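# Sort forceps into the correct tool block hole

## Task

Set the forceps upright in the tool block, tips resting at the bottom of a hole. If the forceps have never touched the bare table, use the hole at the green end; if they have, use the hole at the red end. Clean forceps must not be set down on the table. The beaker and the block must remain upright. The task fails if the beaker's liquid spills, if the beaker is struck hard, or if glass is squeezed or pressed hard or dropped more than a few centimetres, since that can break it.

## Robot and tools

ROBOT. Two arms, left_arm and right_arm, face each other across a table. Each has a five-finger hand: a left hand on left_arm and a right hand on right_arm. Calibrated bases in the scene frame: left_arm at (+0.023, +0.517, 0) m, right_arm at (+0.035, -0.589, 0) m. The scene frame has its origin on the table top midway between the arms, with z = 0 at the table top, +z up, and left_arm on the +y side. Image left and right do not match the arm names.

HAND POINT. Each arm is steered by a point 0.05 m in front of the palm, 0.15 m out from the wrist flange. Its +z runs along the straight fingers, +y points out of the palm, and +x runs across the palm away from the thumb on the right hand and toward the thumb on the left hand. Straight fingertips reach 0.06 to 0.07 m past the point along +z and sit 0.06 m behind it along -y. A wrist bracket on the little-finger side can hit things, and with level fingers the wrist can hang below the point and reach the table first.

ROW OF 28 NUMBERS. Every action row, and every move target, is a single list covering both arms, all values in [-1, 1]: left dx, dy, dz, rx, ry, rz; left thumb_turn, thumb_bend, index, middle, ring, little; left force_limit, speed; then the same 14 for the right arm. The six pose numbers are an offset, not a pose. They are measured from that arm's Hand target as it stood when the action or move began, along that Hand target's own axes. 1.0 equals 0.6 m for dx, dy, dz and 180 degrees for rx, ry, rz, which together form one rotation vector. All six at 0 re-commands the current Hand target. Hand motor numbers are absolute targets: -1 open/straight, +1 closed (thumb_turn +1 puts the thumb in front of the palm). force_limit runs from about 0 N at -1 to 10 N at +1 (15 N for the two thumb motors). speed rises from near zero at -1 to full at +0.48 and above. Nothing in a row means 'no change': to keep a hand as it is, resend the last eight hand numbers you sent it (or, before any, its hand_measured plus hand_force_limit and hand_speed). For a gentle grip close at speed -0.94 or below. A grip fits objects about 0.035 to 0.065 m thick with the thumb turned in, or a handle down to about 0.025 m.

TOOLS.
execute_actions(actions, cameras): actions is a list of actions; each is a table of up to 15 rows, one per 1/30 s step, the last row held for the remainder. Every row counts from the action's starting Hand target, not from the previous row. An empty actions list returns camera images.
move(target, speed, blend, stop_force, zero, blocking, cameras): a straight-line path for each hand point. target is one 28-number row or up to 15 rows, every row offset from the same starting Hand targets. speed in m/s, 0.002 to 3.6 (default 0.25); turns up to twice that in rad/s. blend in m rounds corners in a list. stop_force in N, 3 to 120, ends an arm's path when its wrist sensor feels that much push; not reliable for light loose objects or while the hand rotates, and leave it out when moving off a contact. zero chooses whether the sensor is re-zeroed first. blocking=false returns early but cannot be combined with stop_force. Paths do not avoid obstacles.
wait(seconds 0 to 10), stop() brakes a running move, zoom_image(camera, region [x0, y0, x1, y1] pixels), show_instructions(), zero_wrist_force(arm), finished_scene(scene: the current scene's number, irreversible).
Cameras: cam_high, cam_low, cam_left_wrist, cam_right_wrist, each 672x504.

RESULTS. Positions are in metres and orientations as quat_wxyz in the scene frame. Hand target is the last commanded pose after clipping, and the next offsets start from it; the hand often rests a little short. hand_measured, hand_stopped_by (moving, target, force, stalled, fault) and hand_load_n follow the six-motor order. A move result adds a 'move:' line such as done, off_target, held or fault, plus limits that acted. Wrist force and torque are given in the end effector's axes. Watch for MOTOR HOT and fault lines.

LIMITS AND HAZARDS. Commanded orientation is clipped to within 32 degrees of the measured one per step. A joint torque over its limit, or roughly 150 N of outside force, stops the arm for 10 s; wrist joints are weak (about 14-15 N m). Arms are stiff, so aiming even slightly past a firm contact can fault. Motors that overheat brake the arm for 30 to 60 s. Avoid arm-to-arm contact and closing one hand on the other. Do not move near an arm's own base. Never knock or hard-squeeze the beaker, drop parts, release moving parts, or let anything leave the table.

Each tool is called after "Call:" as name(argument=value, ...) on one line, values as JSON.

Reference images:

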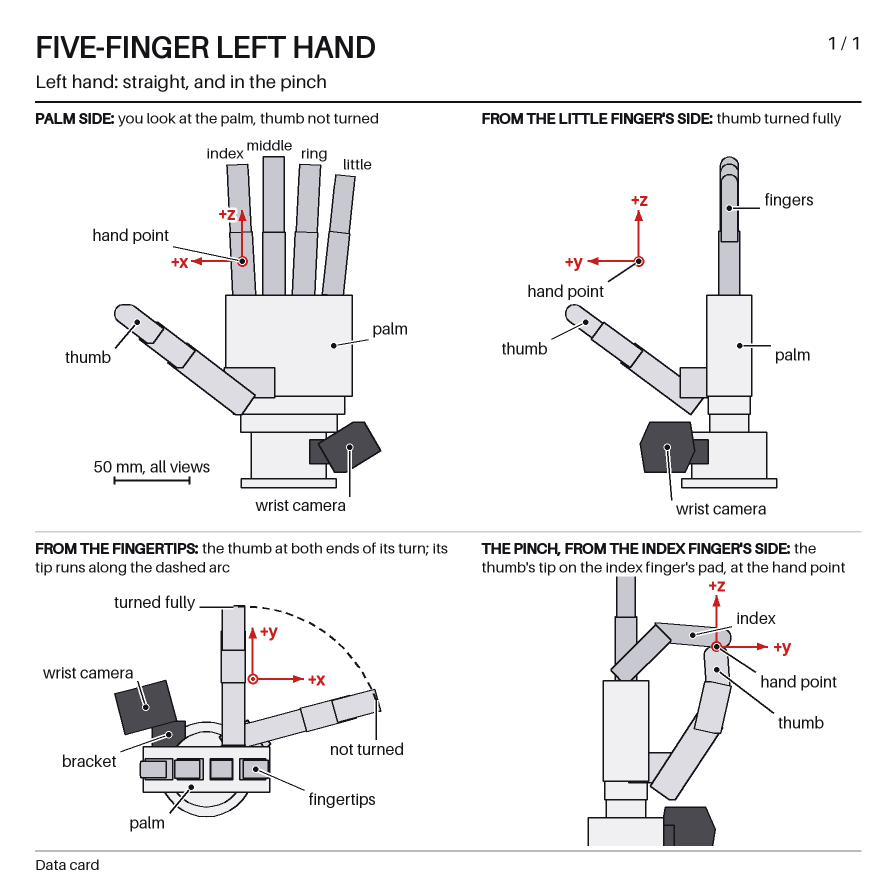

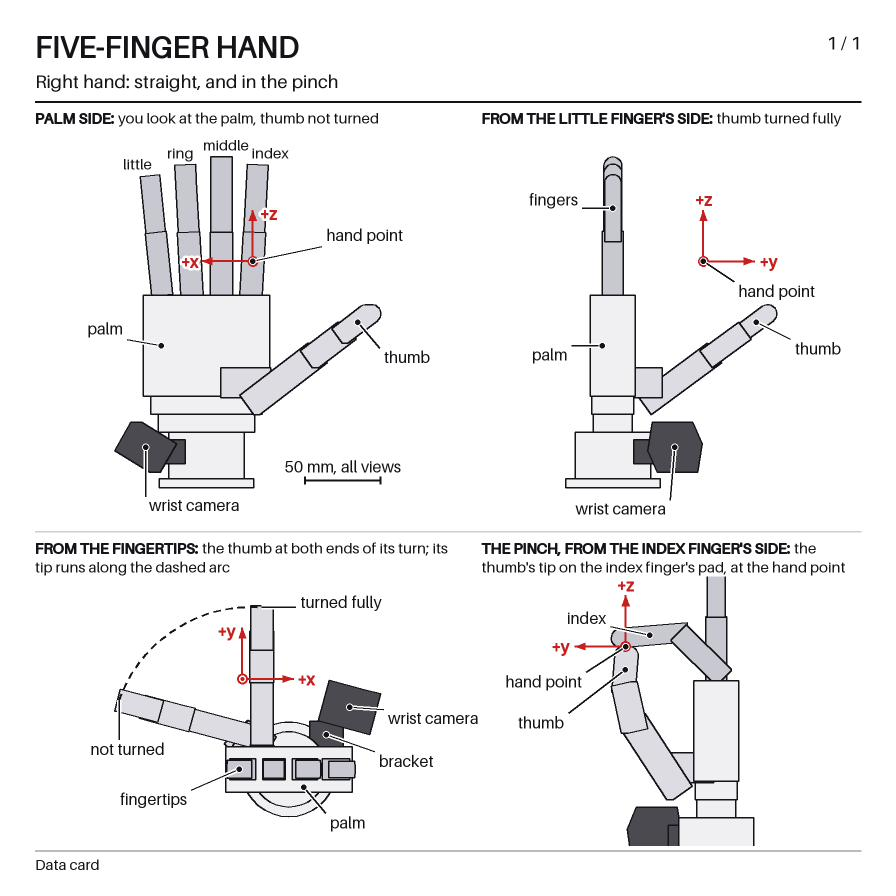

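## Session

Call:
execute_actions(actions=[])

Scene clock: 0.00 s.
left_arm: end_effector_position=(+0.1517, +0.2486, +0.4716) hand_measured=(-1.000, -1.000, -1.000, -1.000, -1.000, -1.000) hand_load_n=(+0.0, +0.0, +0.0, +0.0, +0.0, +0.0) hand_stopped_by=(target, target, target, target, target, target) hand_force_limit=0.00 hand_speed=-0.80 end_effector_quat_wxyz=(+0.005, +0.938, -0.345, -0.013) | right_arm: end_effector_position=(+0.1450, -0.3073, +0.4674) hand_measured=(-1.000, -1.000, -1.000, -1.000, -1.000, -1.000) hand_load_n=(-0.5, +0.0, +0.0, +0.0, +0.0, +0.0) hand_stopped_by=(target, target, target, target, target, target) hand_force_limit=0.00 hand_speed=-0.80 end_effector_quat_wxyz=(-0.017, -0.369, +0.929, +0.012)
Joint positions: left_arm=[4.317 -1.443 -1.348 1.194 -1.56 1.902] | right_arm=[-1.188 -1.695 1.361 1.936 1.545 -1.881]
Joint velocities: within noise
Joint torques (N m): no reading
Wrist force (N): no reading
Wrist torque (N m): no reading
Wrist force, peak (N): no reading
Hand target: left_arm +0.1517, +0.2486, +0.4716; +0.005, +0.938, -0.345, -0.013 | right_arm +0.1450, -0.3073, +0.4674; -0.017, -0.369, +0.929, +0.012
camera_calibration:
cam_left_wrist: T_world_to_cam=[[0.80233, 0.595585, -0.0393082, -0.251728], [0.544541, -0.703417, 0.456814, -0.114611], [0.244422, -0.387921, -0.888693, 0.584821], [0, 0, 0, 1]] pos_world=[0.121436, 0.29617, 0.562188]
cam_right_wrist: T_world_to_cam=[[-0.839861, 0.542774, 0.00552367, 0.290399], [0.472631, 0.726245, 0.499188, -0.0763289], [0.266934, 0.421859, -0.866476, 0.608182], [0, 0, 0, 1]] pos_world=[0.117625, -0.358755, 0.563474]

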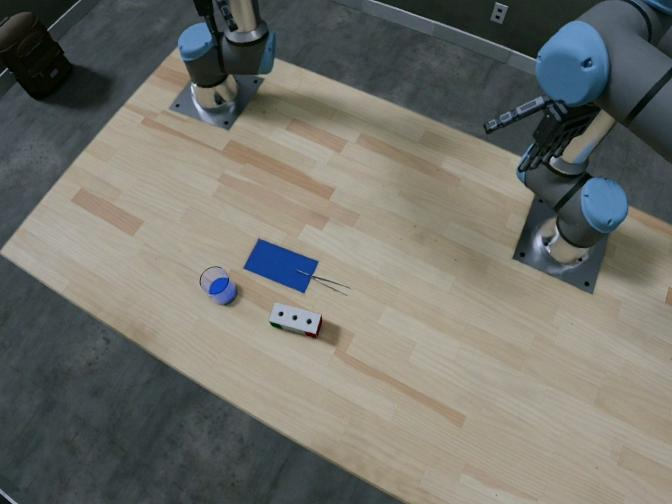

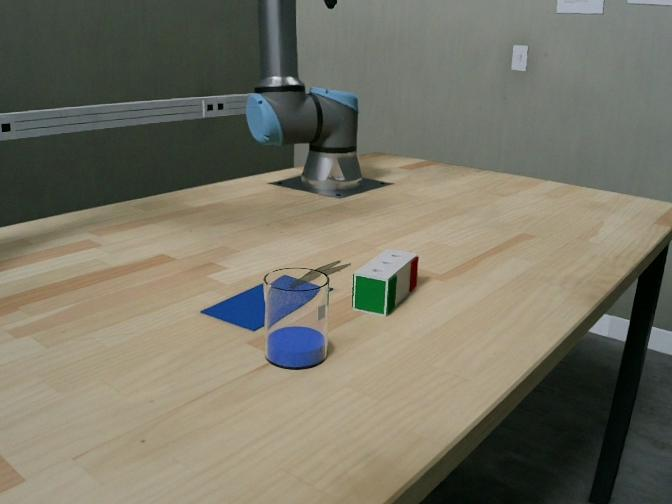

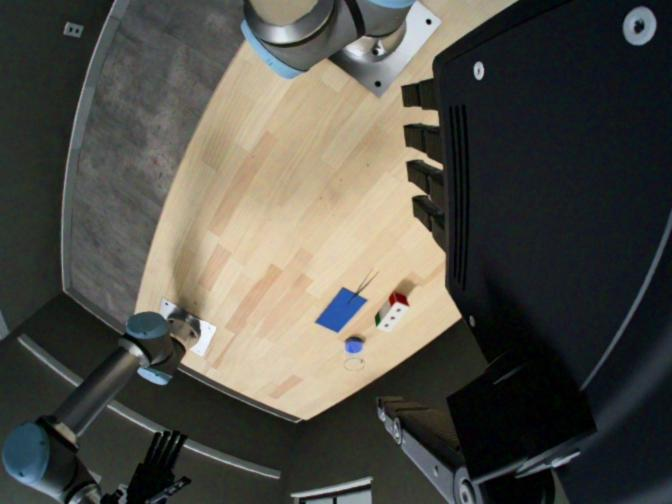

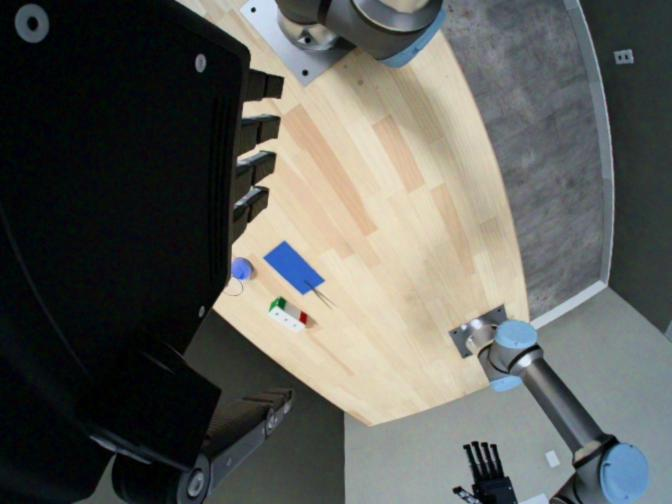

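Call:
zoom_image(camera="cam_high", region=[190, 225, 360, 350])

Call:
zoom_image(camera="cam_low", region=[240, 230, 430, 380])

Call:
zoom_image(camera="cam_right_wrist", region=[225, 230, 345, 340])

Call:
zoom_image(camera="cam_low", region=[280, 250, 370, 310])

Scaled by 2.965 from the camera's 672x504 image, which has a finer 960x720 frame.

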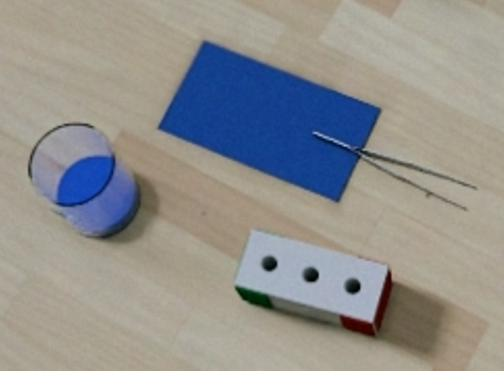

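Scaled by 2.653 from the camera's 672x504 image, which has a finer 960x720 frame.

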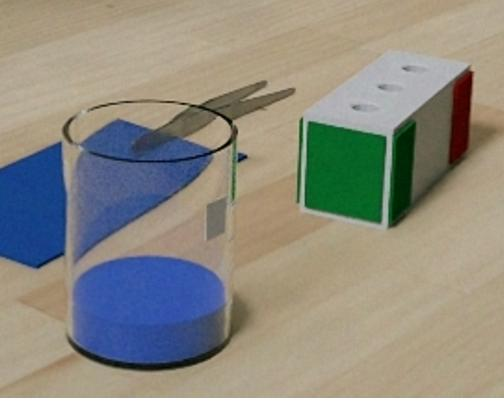

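Scaled by 4.200 from the camera's 672x504 image, which has a finer 960x720 frame.

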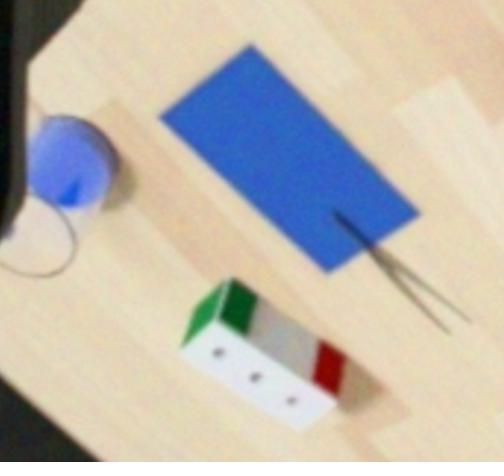

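Scaled by 5.600 from the camera's 672x504 image, which has a finer 960x720 frame.

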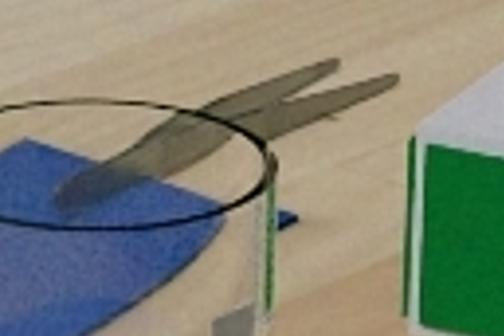

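Call:
move(target=[0,0,0,0,0,0,-1,-1,-1,-1,-1,-1,0,-0.8,-0.6975,0.0398,0.6230,0.4435,-0.1493,-0.3059,1,-0.2,0,0,-1,-1,0,0.2], speed=0.35, cameras=["all"])

Call:
zoom_image(camera="cam_right_wrist", region=[320, 80, 570, 330])

Call:
zoom_image(camera="cam_high", region=[260, 210, 380, 320])

Call:
zoom_image(camera="cam_low", region=[200, 140, 400, 310])

Scene clock: 100.57 s.
left_arm: end_effector_position=(+0.1517, +0.2486, +0.4716) hand_measured=(-1.000, -1.000, -1.000, -1.000, -1.000, -1.000) hand_load_n=(+0.0, +0.5, +0.0, +0.0, +0.0, +0.0) hand_stopped_by=(target, target, target, target, target, target) hand_force_limit=0.00 hand_speed=-0.80 end_effector_quat_wxyz=(+0.005, +0.938, -0.345, -0.013) | right_arm: end_effector_position=(+0.4179, +0.0012, +0.0856) hand_measured=(+1.000, -0.200, +0.000, +0.000, -1.000, -1.000) hand_load_n=(+0.0, +0.0, +0.0, +0.0, +0.0, +0.0) hand_stopped_by=(target, target, target, target, target, target) hand_force_limit=0.00 hand_speed=0.20 end_effector_quat_wxyz=(+0.411, -0.635, +0.449, -0.477)
Joint positions: left_arm=[4.317 -1.443 -1.348 1.194 -1.56 1.902] | right_arm=[-0.571 -0.917 1.465 -0.189 2.507 -3.093]
Joint torques (N m): left_arm=[0.65 10.82 19.59 -0.31 -0.19 0.22] | right_arm=[-11.75 -51.73 -11.21 -1.26 -0.79 -1.65]
Wrist force (N): left_arm=[-0.4 0.1 0.1] | right_arm=[0.9 -0.1 0.8]
Wrist torque (N m): left_arm=[0.00 0.06 -0.03] | right_arm=[-0.04 -0.16 0.09]
Wrist force, peak (N): left_arm=[-0.5 0.4 -0.1] | right_arm=[1.2 1.0 0.0]
Hand target: left_arm +0.1517, +0.2486, +0.4716; +0.005, +0.938, -0.345, -0.013 | right_arm +0.4179, +0.0012, +0.0856; -0.411, +0.635, -0.448, +0.477
Off the commanded pose: left_arm 0.000 m, 0 deg | right_arm 0.000 m, 0 deg.
move: done
camera_calibration:
cam_left_wrist: T_world_to_cam=[[0.80233, 0.595585, -0.0393082, -0.251728], [0.544541, -0.703417, 0.456814, -0.114611], [0.244422, -0.387921, -0.888693, 0.584821], [0, 0, 0, 1]] pos_world=[0.121436, 0.29617, 0.562188]
cam_right_wrist: T_world_to_cam=[[-0.106121, -0.4778, -0.872035, 0.124123], [-0.655017, 0.693413, -0.300219, 0.300976], [0.748125, 0.539338, -0.386553, -0.167984], [0, 0, 0, 1]] pos_world=[0.335989, -0.0587942, 0.133664]

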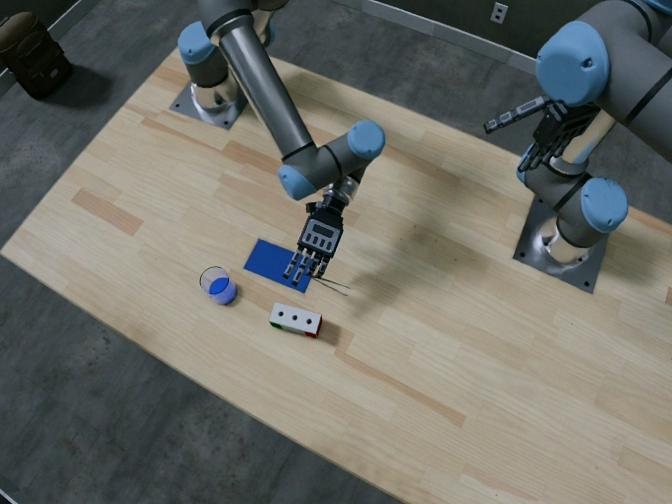

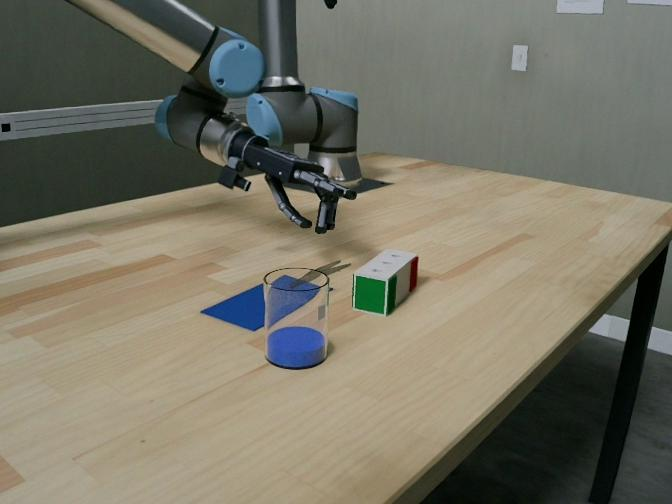

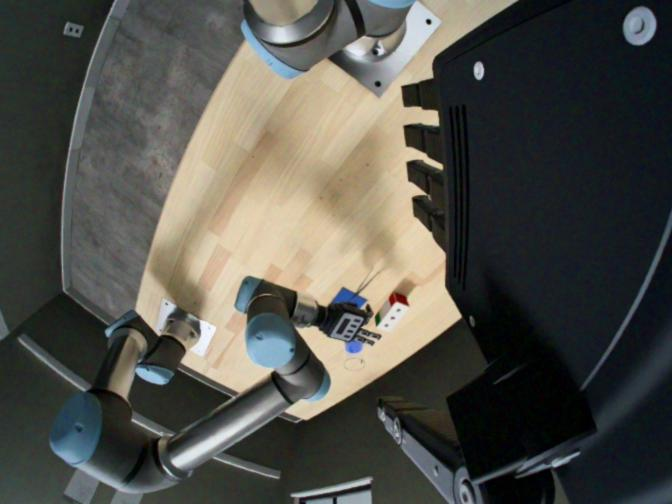

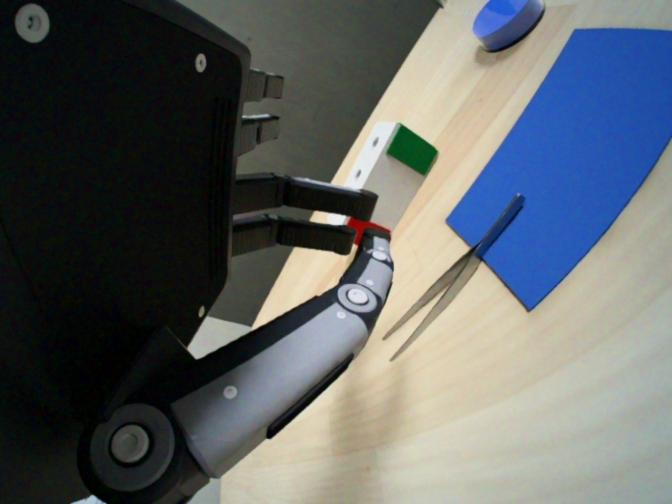

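Scaled by 2.016 from the camera's 672x504 image, which has a finer 960x720 frame.

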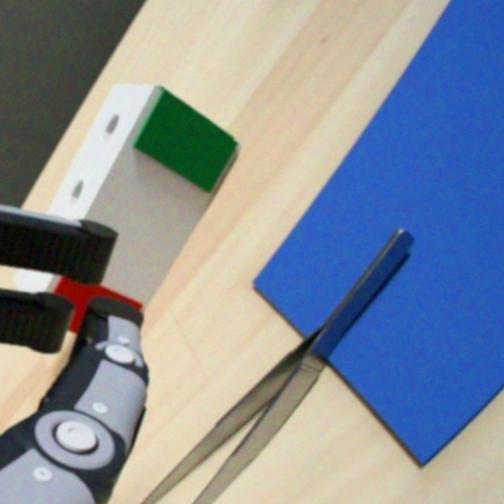

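Scaled by 4.200 from the camera's 672x504 image, which has a finer 960x720 frame.

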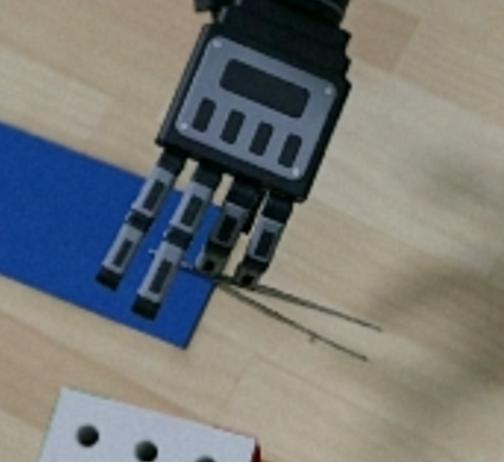

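Scaled by 2.520 from the camera's 672x504 image, which has a finer 960x720 frame.

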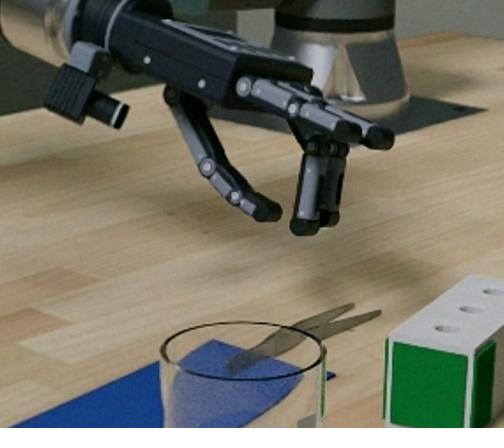

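Call:
move(target=[0,0,0,0,0,0,-1,-1,-1,-1,-1,-1,0,-0.8,-0.0213,0.0955,0.0252,0,0,0,1,-0.2,0,0,-1,-1,0,0.2], speed=0.15)

Call:
move(target=[0,0,0,0,0,0,-1,-1,-1,-1,-1,-1,0,-0.8,-0.0067,0.0269,0.0059,0,0,0,1,-0.2,0,0,-1,-1,0,0.2], speed=0.015, stop_force=4, cameras=["cam_right_wrist","cam_low","cam_high"])

Call:
zoom_image(camera="cam_right_wrist", region=[300, 80, 550, 330])

Call:
zoom_image(camera="cam_low", region=[250, 200, 380, 310])

Call:
zoom_image(camera="cam_high", region=[270, 230, 370, 310])

Scene clock: 133.60 s.
left_arm: end_effector_position=(+0.1517, +0.2486, +0.4716) hand_measured=(-1.000, -1.000, -1.000, -1.000, -1.000, -1.000) hand_load_n=(+0.0, +0.0, +0.0, +0.0, +0.0, +0.0) hand_stopped_by=(target, target, target, target, target, target) hand_force_limit=0.00 hand_speed=-0.80 end_effector_quat_wxyz=(+0.005, +0.938, -0.345, -0.013) | right_arm: end_effector_position=(+0.4206, +0.0000, +0.0252) hand_measured=(+1.000, -0.200, +0.000, +0.000, -1.000, -1.000) hand_load_n=(+0.0, +0.0, +0.0, -0.5, +0.0, +0.0) hand_stopped_by=(target, target, target, target, target, target) hand_force_limit=0.00 hand_speed=0.20 end_effector_quat_wxyz=(+0.411, -0.635, +0.448, -0.477)
Joint positions: left_arm=[4.317 -1.443 -1.348 1.194 -1.56 1.902] | right_arm=[-0.577 -0.836 1.504 -0.312 2.502 -3.096]
Joint torques (N m): left_arm=[0.88 12.51 19.79 -0.29 -0.14 -0.12] | right_arm=[-11.04 -35.47 -8.89 -1.31 -0.74 -1.39]
Wrist force (N): left_arm=[0.1 0.2 0.2] | right_arm=[0.8 -0.3 0.5]
Wrist torque (N m): left_arm=[0.01 -0.01 0.00] | right_arm=[-0.07 -0.14 0.08]
Wrist force, peak (N): left_arm=[0.4 0.2 0.7] | right_arm=[1.1 -0.9 0.7]
Hand target: left_arm +0.1517, +0.2486, +0.4716; +0.005, +0.938, -0.345, -0.013 | right_arm +0.4206, +0.0000, +0.0250; -0.411, +0.635, -0.448, +0.477
Off the commanded pose: left_arm 0.000 m, 0 deg | right_arm 0.000 m, 0 deg.
move: done

Scene clock: 135.83 s.
left_arm: end_effector_position=(+0.1517, +0.2486, +0.4716) hand_measured=(-1.000, -1.000, -1.000, -1.000, -1.000, -1.000) hand_load_n=(+0.0, +0.0, +0.0, +0.0, +0.0, +0.0) hand_stopped_by=(target, target, target, target, target, target) hand_force_limit=0.00 hand_speed=-0.80 end_effector_quat_wxyz=(+0.005, +0.938, -0.345, -0.013) | right_arm: end_effector_position=(+0.4206, +0.0000, +0.0123) hand_measured=(+1.000, -0.200, +0.000, +0.000, -1.000, -1.000) hand_load_n=(+0.0, +0.0, +0.0, +0.0, +0.0, +0.0) hand_stopped_by=(target, target, target, target, target, target) hand_force_limit=0.00 hand_speed=0.20 end_effector_quat_wxyz=(+0.411, -0.635, +0.448, -0.477)
Joint positions: left_arm=[4.317 -1.443 -1.348 1.194 -1.56 1.902] | right_arm=[-0.577 -0.817 1.51 -0.336 2.502 -3.096]
Joint torques (N m): left_arm=[0.86 11.13 20.03 -0.31 -0.2 0.14] | right_arm=[-11.58 -52.89 -25.39 0.44 -0.73 -0.1]
Wrist force (N): left_arm=[0.2 0.0 0.0] | right_arm=[0.7 -0.6 0.4]
Wrist torque (N m): left_arm=[-0.01 -0.03 0.01] | right_arm=[-0.10 -0.10 0.06]
Wrist force, peak (N): left_arm=[0.3 0.2 0.5] | right_arm=[4.1 -9.4 -4.2]
Hand target: left_arm +0.1517, +0.2486, +0.4716; +0.005, +0.938, -0.345, -0.013 | right_arm +0.4206, +0.0000, +0.0124; -0.411, +0.635, -0.448, +0.477 (not the last commanded pose)
Off the commanded pose: left_arm 0.000 m, 0 deg | right_arm 0.004 m, 0 deg.
move: contact (right_arm)
camera_calibration:
cam_right_wrist: T_world_to_cam=[[-0.105946, -0.47769, -0.872117, 0.0598683], [-0.655025, 0.693402, -0.300228, 0.281573], [0.748143, 0.53945, -0.386362, -0.197702], [0, 0, 0, 1]] pos_world=[0.338689, -0.0599942, 0.0603637]
Images, in order (width x height): cam_high 672x504, cam_low 672x504, cam_right_wrist 672x504.

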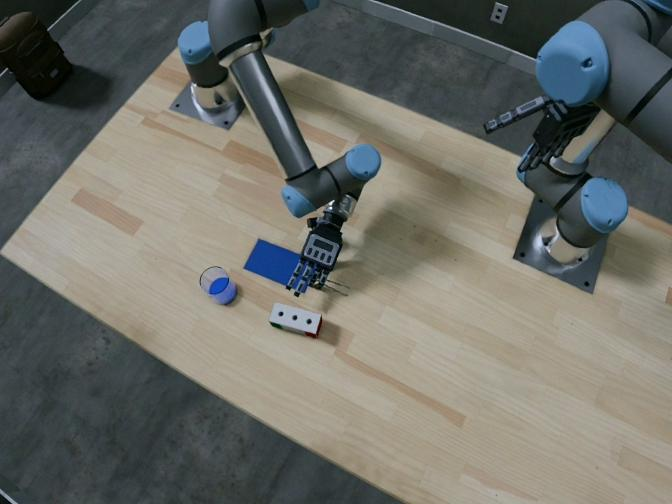

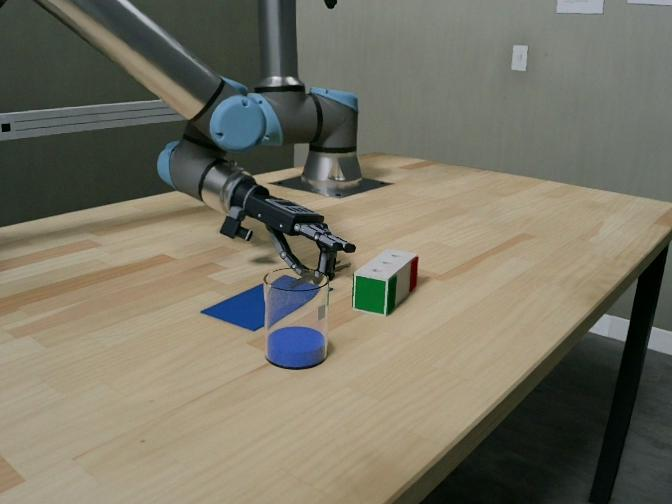

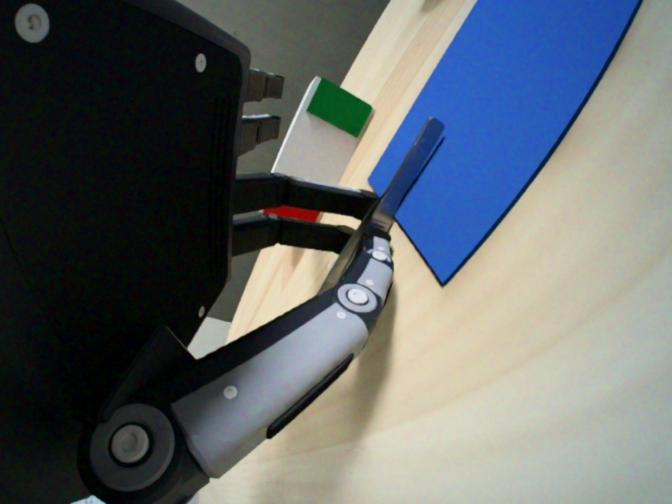

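Scaled by 2.016 from the camera's 672x504 image, which has a finer 960x720 frame.

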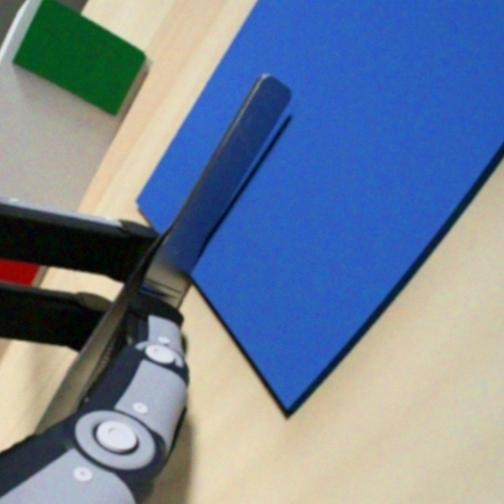

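Scaled by 3.877 from the camera's 672x504 image, which has a finer 960x720 frame.

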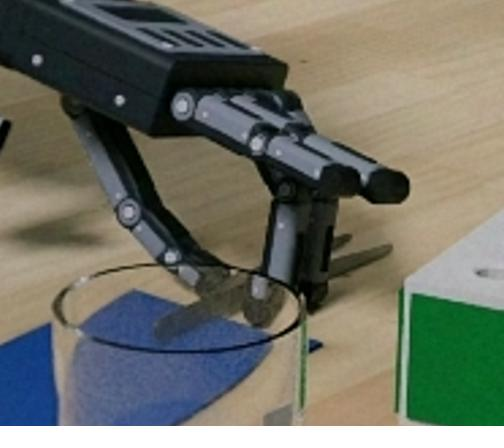

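Scaled by 5.040 from the camera's 672x504 image, which has a finer 960x720 frame.

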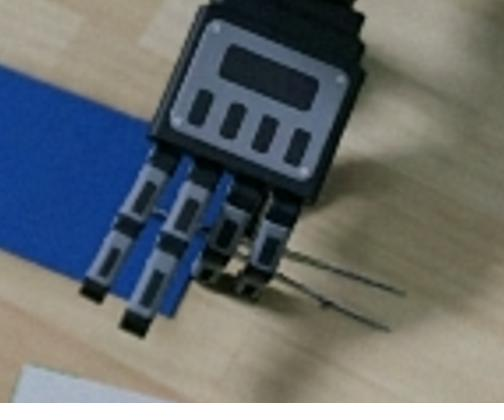

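Call:
move(target=[0,0,0,0,0,0,-1,-1,-1,-1,-1,-1,0,-0.8,0,0,0,0,0,0,1,-0.2,0.45,0.45,-1,-1,-0.3,-0.88], speed=0.1, cameras=["cam_right_wrist","cam_low","cam_high"])

Call:
zoom_image(camera="cam_low", region=[250, 200, 380, 310])

Call:
zoom_image(camera="cam_high", region=[270, 230, 370, 310])

Call:
zoom_image(camera="cam_right_wrist", region=[300, 80, 550, 330])

Scene clock: 151.67 s.
left_arm: end_effector_position=(+0.1517, +0.2486, +0.4716) hand_measured=(-1.000, -1.000, -1.000, -1.000, -1.000, -1.000) hand_load_n=(+0.0, +0.0, +0.0, +0.0, +0.0, +0.0) hand_stopped_by=(target, target, target, target, target, target) hand_force_limit=0.00 hand_speed=-0.80 end_effector_quat_wxyz=(+0.005, +0.938, -0.345, -0.013) | right_arm: end_effector_position=(+0.4206, +0.0000, +0.0124) hand_measured=(+1.000, -0.200, +0.188, +0.166, -1.000, -1.000) hand_load_n=(-0.5, +2.5, +4.5, +3.5, +0.0, +0.0) hand_stopped_by=(target, target, force, force, target, target) hand_force_limit=-0.30 hand_speed=-0.88 end_effector_quat_wxyz=(+0.411, -0.635, +0.448, -0.477)
Joint positions: left_arm=[4.317 -1.443 -1.348 1.194 -1.56 1.902] | right_arm=[-0.577 -0.817 1.51 -0.336 2.502 -3.096]
Joint torques (N m): left_arm=[0.41 12.44 20.2 -0.22 -0.08 0.08] | right_arm=[-8.75 -46.27 -18.93 0.46 -0.02 -0.25]
Wrist force (N): left_arm=[0.2 0.1 -0.1] | right_arm=[1.5 -3.1 0.8]
Wrist torque (N m): left_arm=[0.02 -0.02 0.00] | right_arm=[-0.07 -0.13 0.05]
Wrist force, peak (N): left_arm=[-0.5 0.3 0.1] | right_arm=[1.8 -3.7 2.5]
Hand target: left_arm +0.1517, +0.2486, +0.4716; +0.005, +0.938, -0.345, -0.013 | right_arm +0.4206, +0.0000, +0.0124; -0.411, +0.635, -0.448, +0.477
Off the commanded pose: left_arm 0.000 m, 0 deg | right_arm 0.000 m, 0 deg.
move: done
camera_calibration:
cam_right_wrist: T_world_to_cam=[[-0.105953, -0.477683, -0.87212, 0.0598712], [-0.655024, 0.693407, -0.300219, 0.281572], [0.748143, 0.53945, -0.386362, -0.197702], [0, 0, 0, 1]] pos_world=[0.338689, -0.0599942, 0.0603637]
Images, in order (width x height): cam_high 672x504, cam_low 672x504, cam_right_wrist 672x504.

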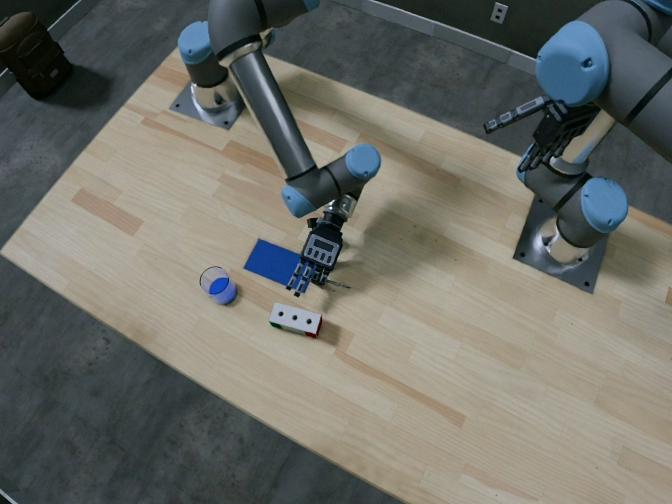

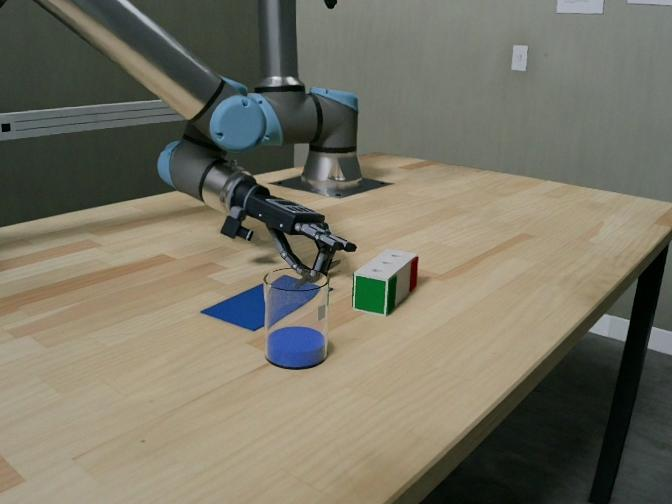

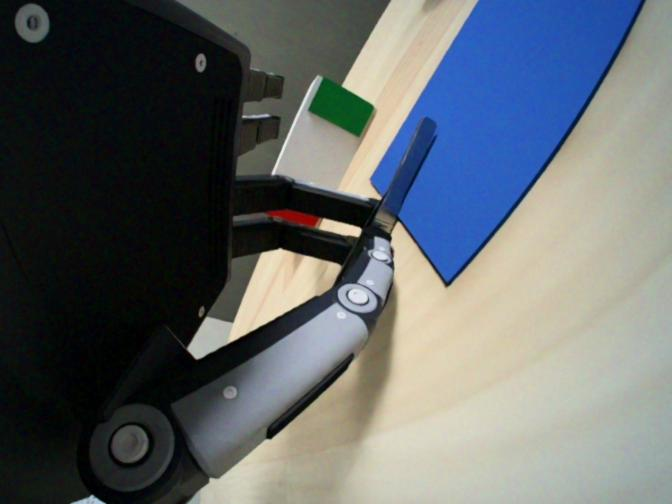

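Scaled by 3.877 from the camera's 672x504 image, which has a finer 960x720 frame.

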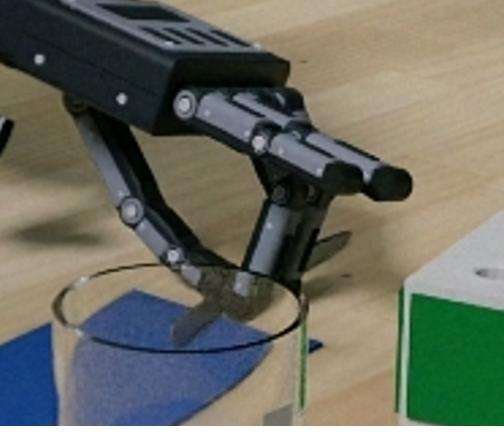

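Scaled by 5.040 from the camera's 672x504 image, which has a finer 960x720 frame.

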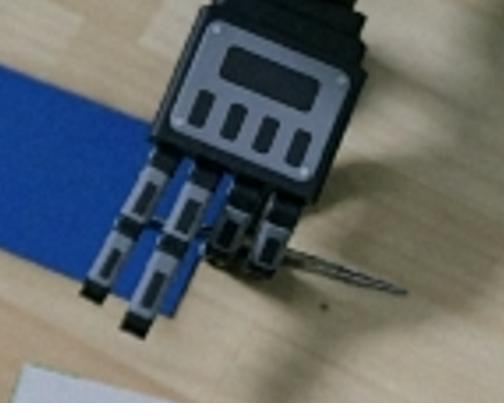

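Scaled by 2.016 from the camera's 672x504 image, which has a finer 960x720 frame.

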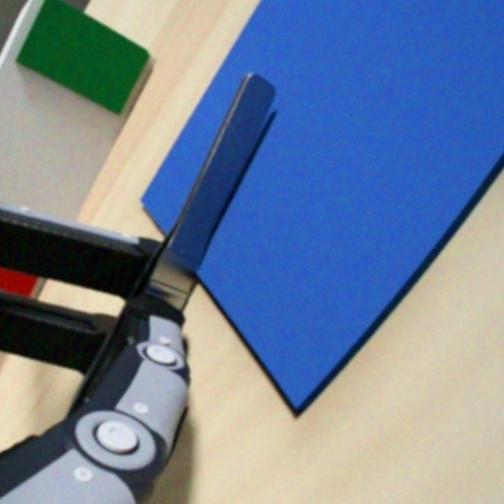

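Call:
move(target=[0,0,0,0,0,0,-1,-1,-1,-1,-1,-1,0,-0.8,0,0,0,0,0,0,1,-0.2,0.47,0.47,-1,-1,0.2,-0.9], speed=0.1)

Call:
move(target=[0,0,0,0,0,0,-1,-1,-1,-1,-1,-1,0,-0.8,0.0237,-0.0949,-0.0208,0,0,0,1,-0.2,0.47,0.47,-1,-1,0.2,-0.9], speed=0.1, cameras=["cam_right_wrist","cam_low","cam_high"])

Call:
zoom_image(camera="cam_right_wrist", region=[280, 80, 530, 330])

Call:
zoom_image(camera="cam_low", region=[250, 160, 380, 290])

Call:
zoom_image(camera="cam_high", region=[270, 220, 370, 310])

Scene clock: 164.47 s.
left_arm: end_effector_position=(+0.1517, +0.2486, +0.4716) hand_measured=(-1.000, -1.000, -1.000, -1.000, -1.000, -1.000) hand_load_n=(+0.0, +0.0, +0.0, +0.0, +0.0, +0.0) hand_stopped_by=(target, target, target, target, target, target) hand_force_limit=0.00 hand_speed=-0.80 end_effector_quat_wxyz=(+0.005, +0.938, -0.345, -0.013) | right_arm: end_effector_position=(+0.4206, +0.0000, +0.0124) hand_measured=(+1.000, -0.200, +0.194, +0.172, -1.000, -1.000) hand_load_n=(-0.5, +3.0, +6.0, +6.0, +0.0, +0.0) hand_stopped_by=(target, target, force, force, target, target) hand_force_limit=0.20 hand_speed=-0.90 end_effector_quat_wxyz=(+0.411, -0.635, +0.448, -0.477)
Joint positions: left_arm=[4.317 -1.443 -1.348 1.194 -1.56 1.902] | right_arm=[-0.577 -0.817 1.51 -0.336 2.502 -3.096]
Joint torques (N m): left_arm=[1.57 11.92 20.16 -0.33 -0.01 0.14] | right_arm=[9.41 -34.45 -9.79 0.39 0.28 -0.29]
Wrist force (N): left_arm=[0.0 0.3 0.0] | right_arm=[1.2 -3.5 1.4]
Wrist torque (N m): left_arm=[0.02 0.00 -0.01] | right_arm=[-0.11 -0.11 0.02]
Wrist force, peak (N): left_arm=[0.0 0.1 0.5] | right_arm=[1.5 -3.9 1.6]
Hand target: left_arm +0.1517, +0.2486, +0.4716; +0.005, +0.938, -0.345, -0.013 | right_arm +0.4206, +0.0000, +0.0124; -0.411, +0.635, -0.448, +0.477
Off the commanded pose: left_arm 0.000 m, 0 deg | right_arm 0.000 m, 0 deg.
move: done

Scene clock: 165.67 s.
left_arm: end_effector_position=(+0.1517, +0.2486, +0.4716) hand_measured=(-1.000, -1.000, -1.000, -1.000, -1.000, -1.000) hand_load_n=(+0.0, -0.5, +0.0, +0.0, +0.0, +0.0) hand_stopped_by=(target, target, target, target, target, target) hand_force_limit=0.00 hand_speed=-0.80 end_effector_quat_wxyz=(+0.005, +0.938, -0.345, -0.013) | right_arm: end_effector_position=(+0.4206, +0.0000, +0.0722) hand_measured=(+1.000, -0.200, +0.194, +0.172, -1.000, -1.000) hand_load_n=(-1.0, +3.0, +5.5, +5.5, +0.0, -0.5) hand_stopped_by=(target, target, force, force, target, target) hand_force_limit=0.20 hand_speed=-0.90 end_effector_quat_wxyz=(+0.411, -0.635, +0.448, -0.477)
Joint positions: left_arm=[4.317 -1.443 -1.348 1.194 -1.56 1.902] | right_arm=[-0.577 -0.901 1.477 -0.22 2.502 -3.096]
Joint torques (N m): left_arm=[0.97 11.51 21.16 -0.53 -0.29 0.1] | right_arm=[-0.06 -52.33 -27.98 0.78 0.97 1.19]
Wrist force (N): left_arm=[0.1 0.1 0.1] | right_arm=[0.6 -0.1 0.7]
Wrist torque (N m): left_arm=[-0.01 -0.02 0.00] | right_arm=[-0.08 -0.12 0.06]
Wrist force, peak (N): left_arm=[0.0 0.5 0.2] | right_arm=[1.6 -3.4 1.6]
Hand target: left_arm +0.1517, +0.2486, +0.4716; +0.005, +0.938, -0.345, -0.013 | right_arm +0.4206, +0.0000, +0.0724; -0.411, +0.635, -0.448, +0.477
Off the commanded pose: left_arm 0.000 m, 0 deg | right_arm 0.000 m, 0 deg.
move: done
camera_calibration:
cam_right_wrist: T_world_to_cam=[[-0.105878, -0.477699, -0.87212, 0.112037], [-0.655083, 0.69334, -0.300243, 0.299644], [0.748102, 0.539522, -0.386342, -0.174489], [0, 0, 0, 1]] pos_world=[0.338689, -0.0600942, 0.120264]
Images, in order (width x height): cam_high 672x504, cam_low 672x504, cam_right_wrist 672x504.

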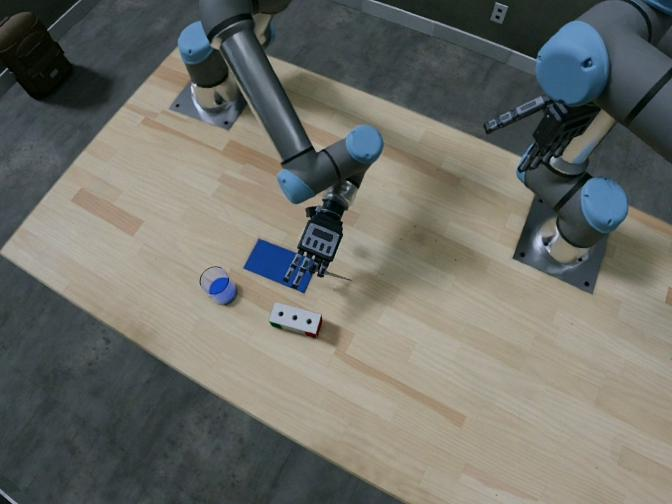

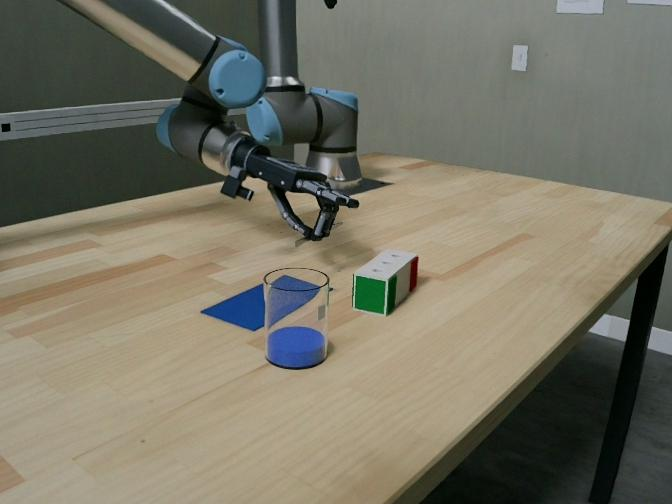

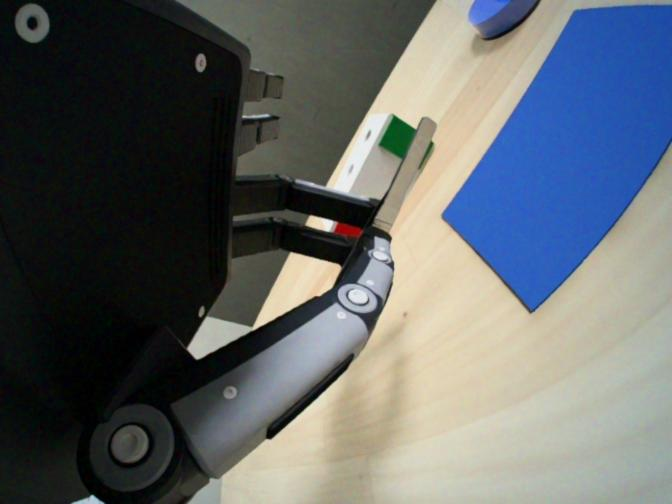

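Scaled by 2.016 from the camera's 672x504 image, which has a finer 960x720 frame.

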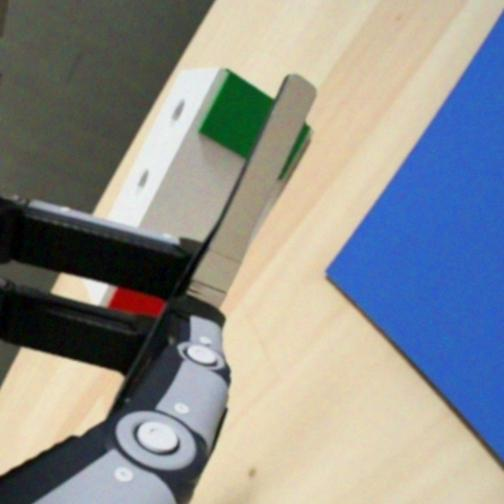

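Scaled by 3.877 from the camera's 672x504 image, which has a finer 960x720 frame.

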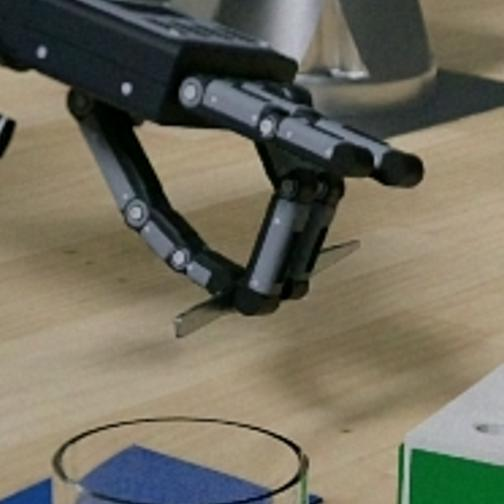

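Scaled by 5.040 from the camera's 672x504 image, which has a finer 960x720 frame.

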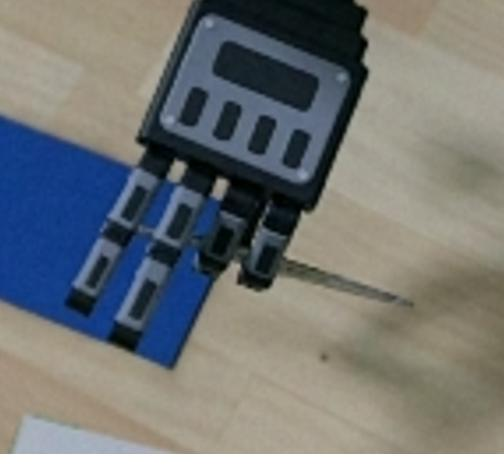

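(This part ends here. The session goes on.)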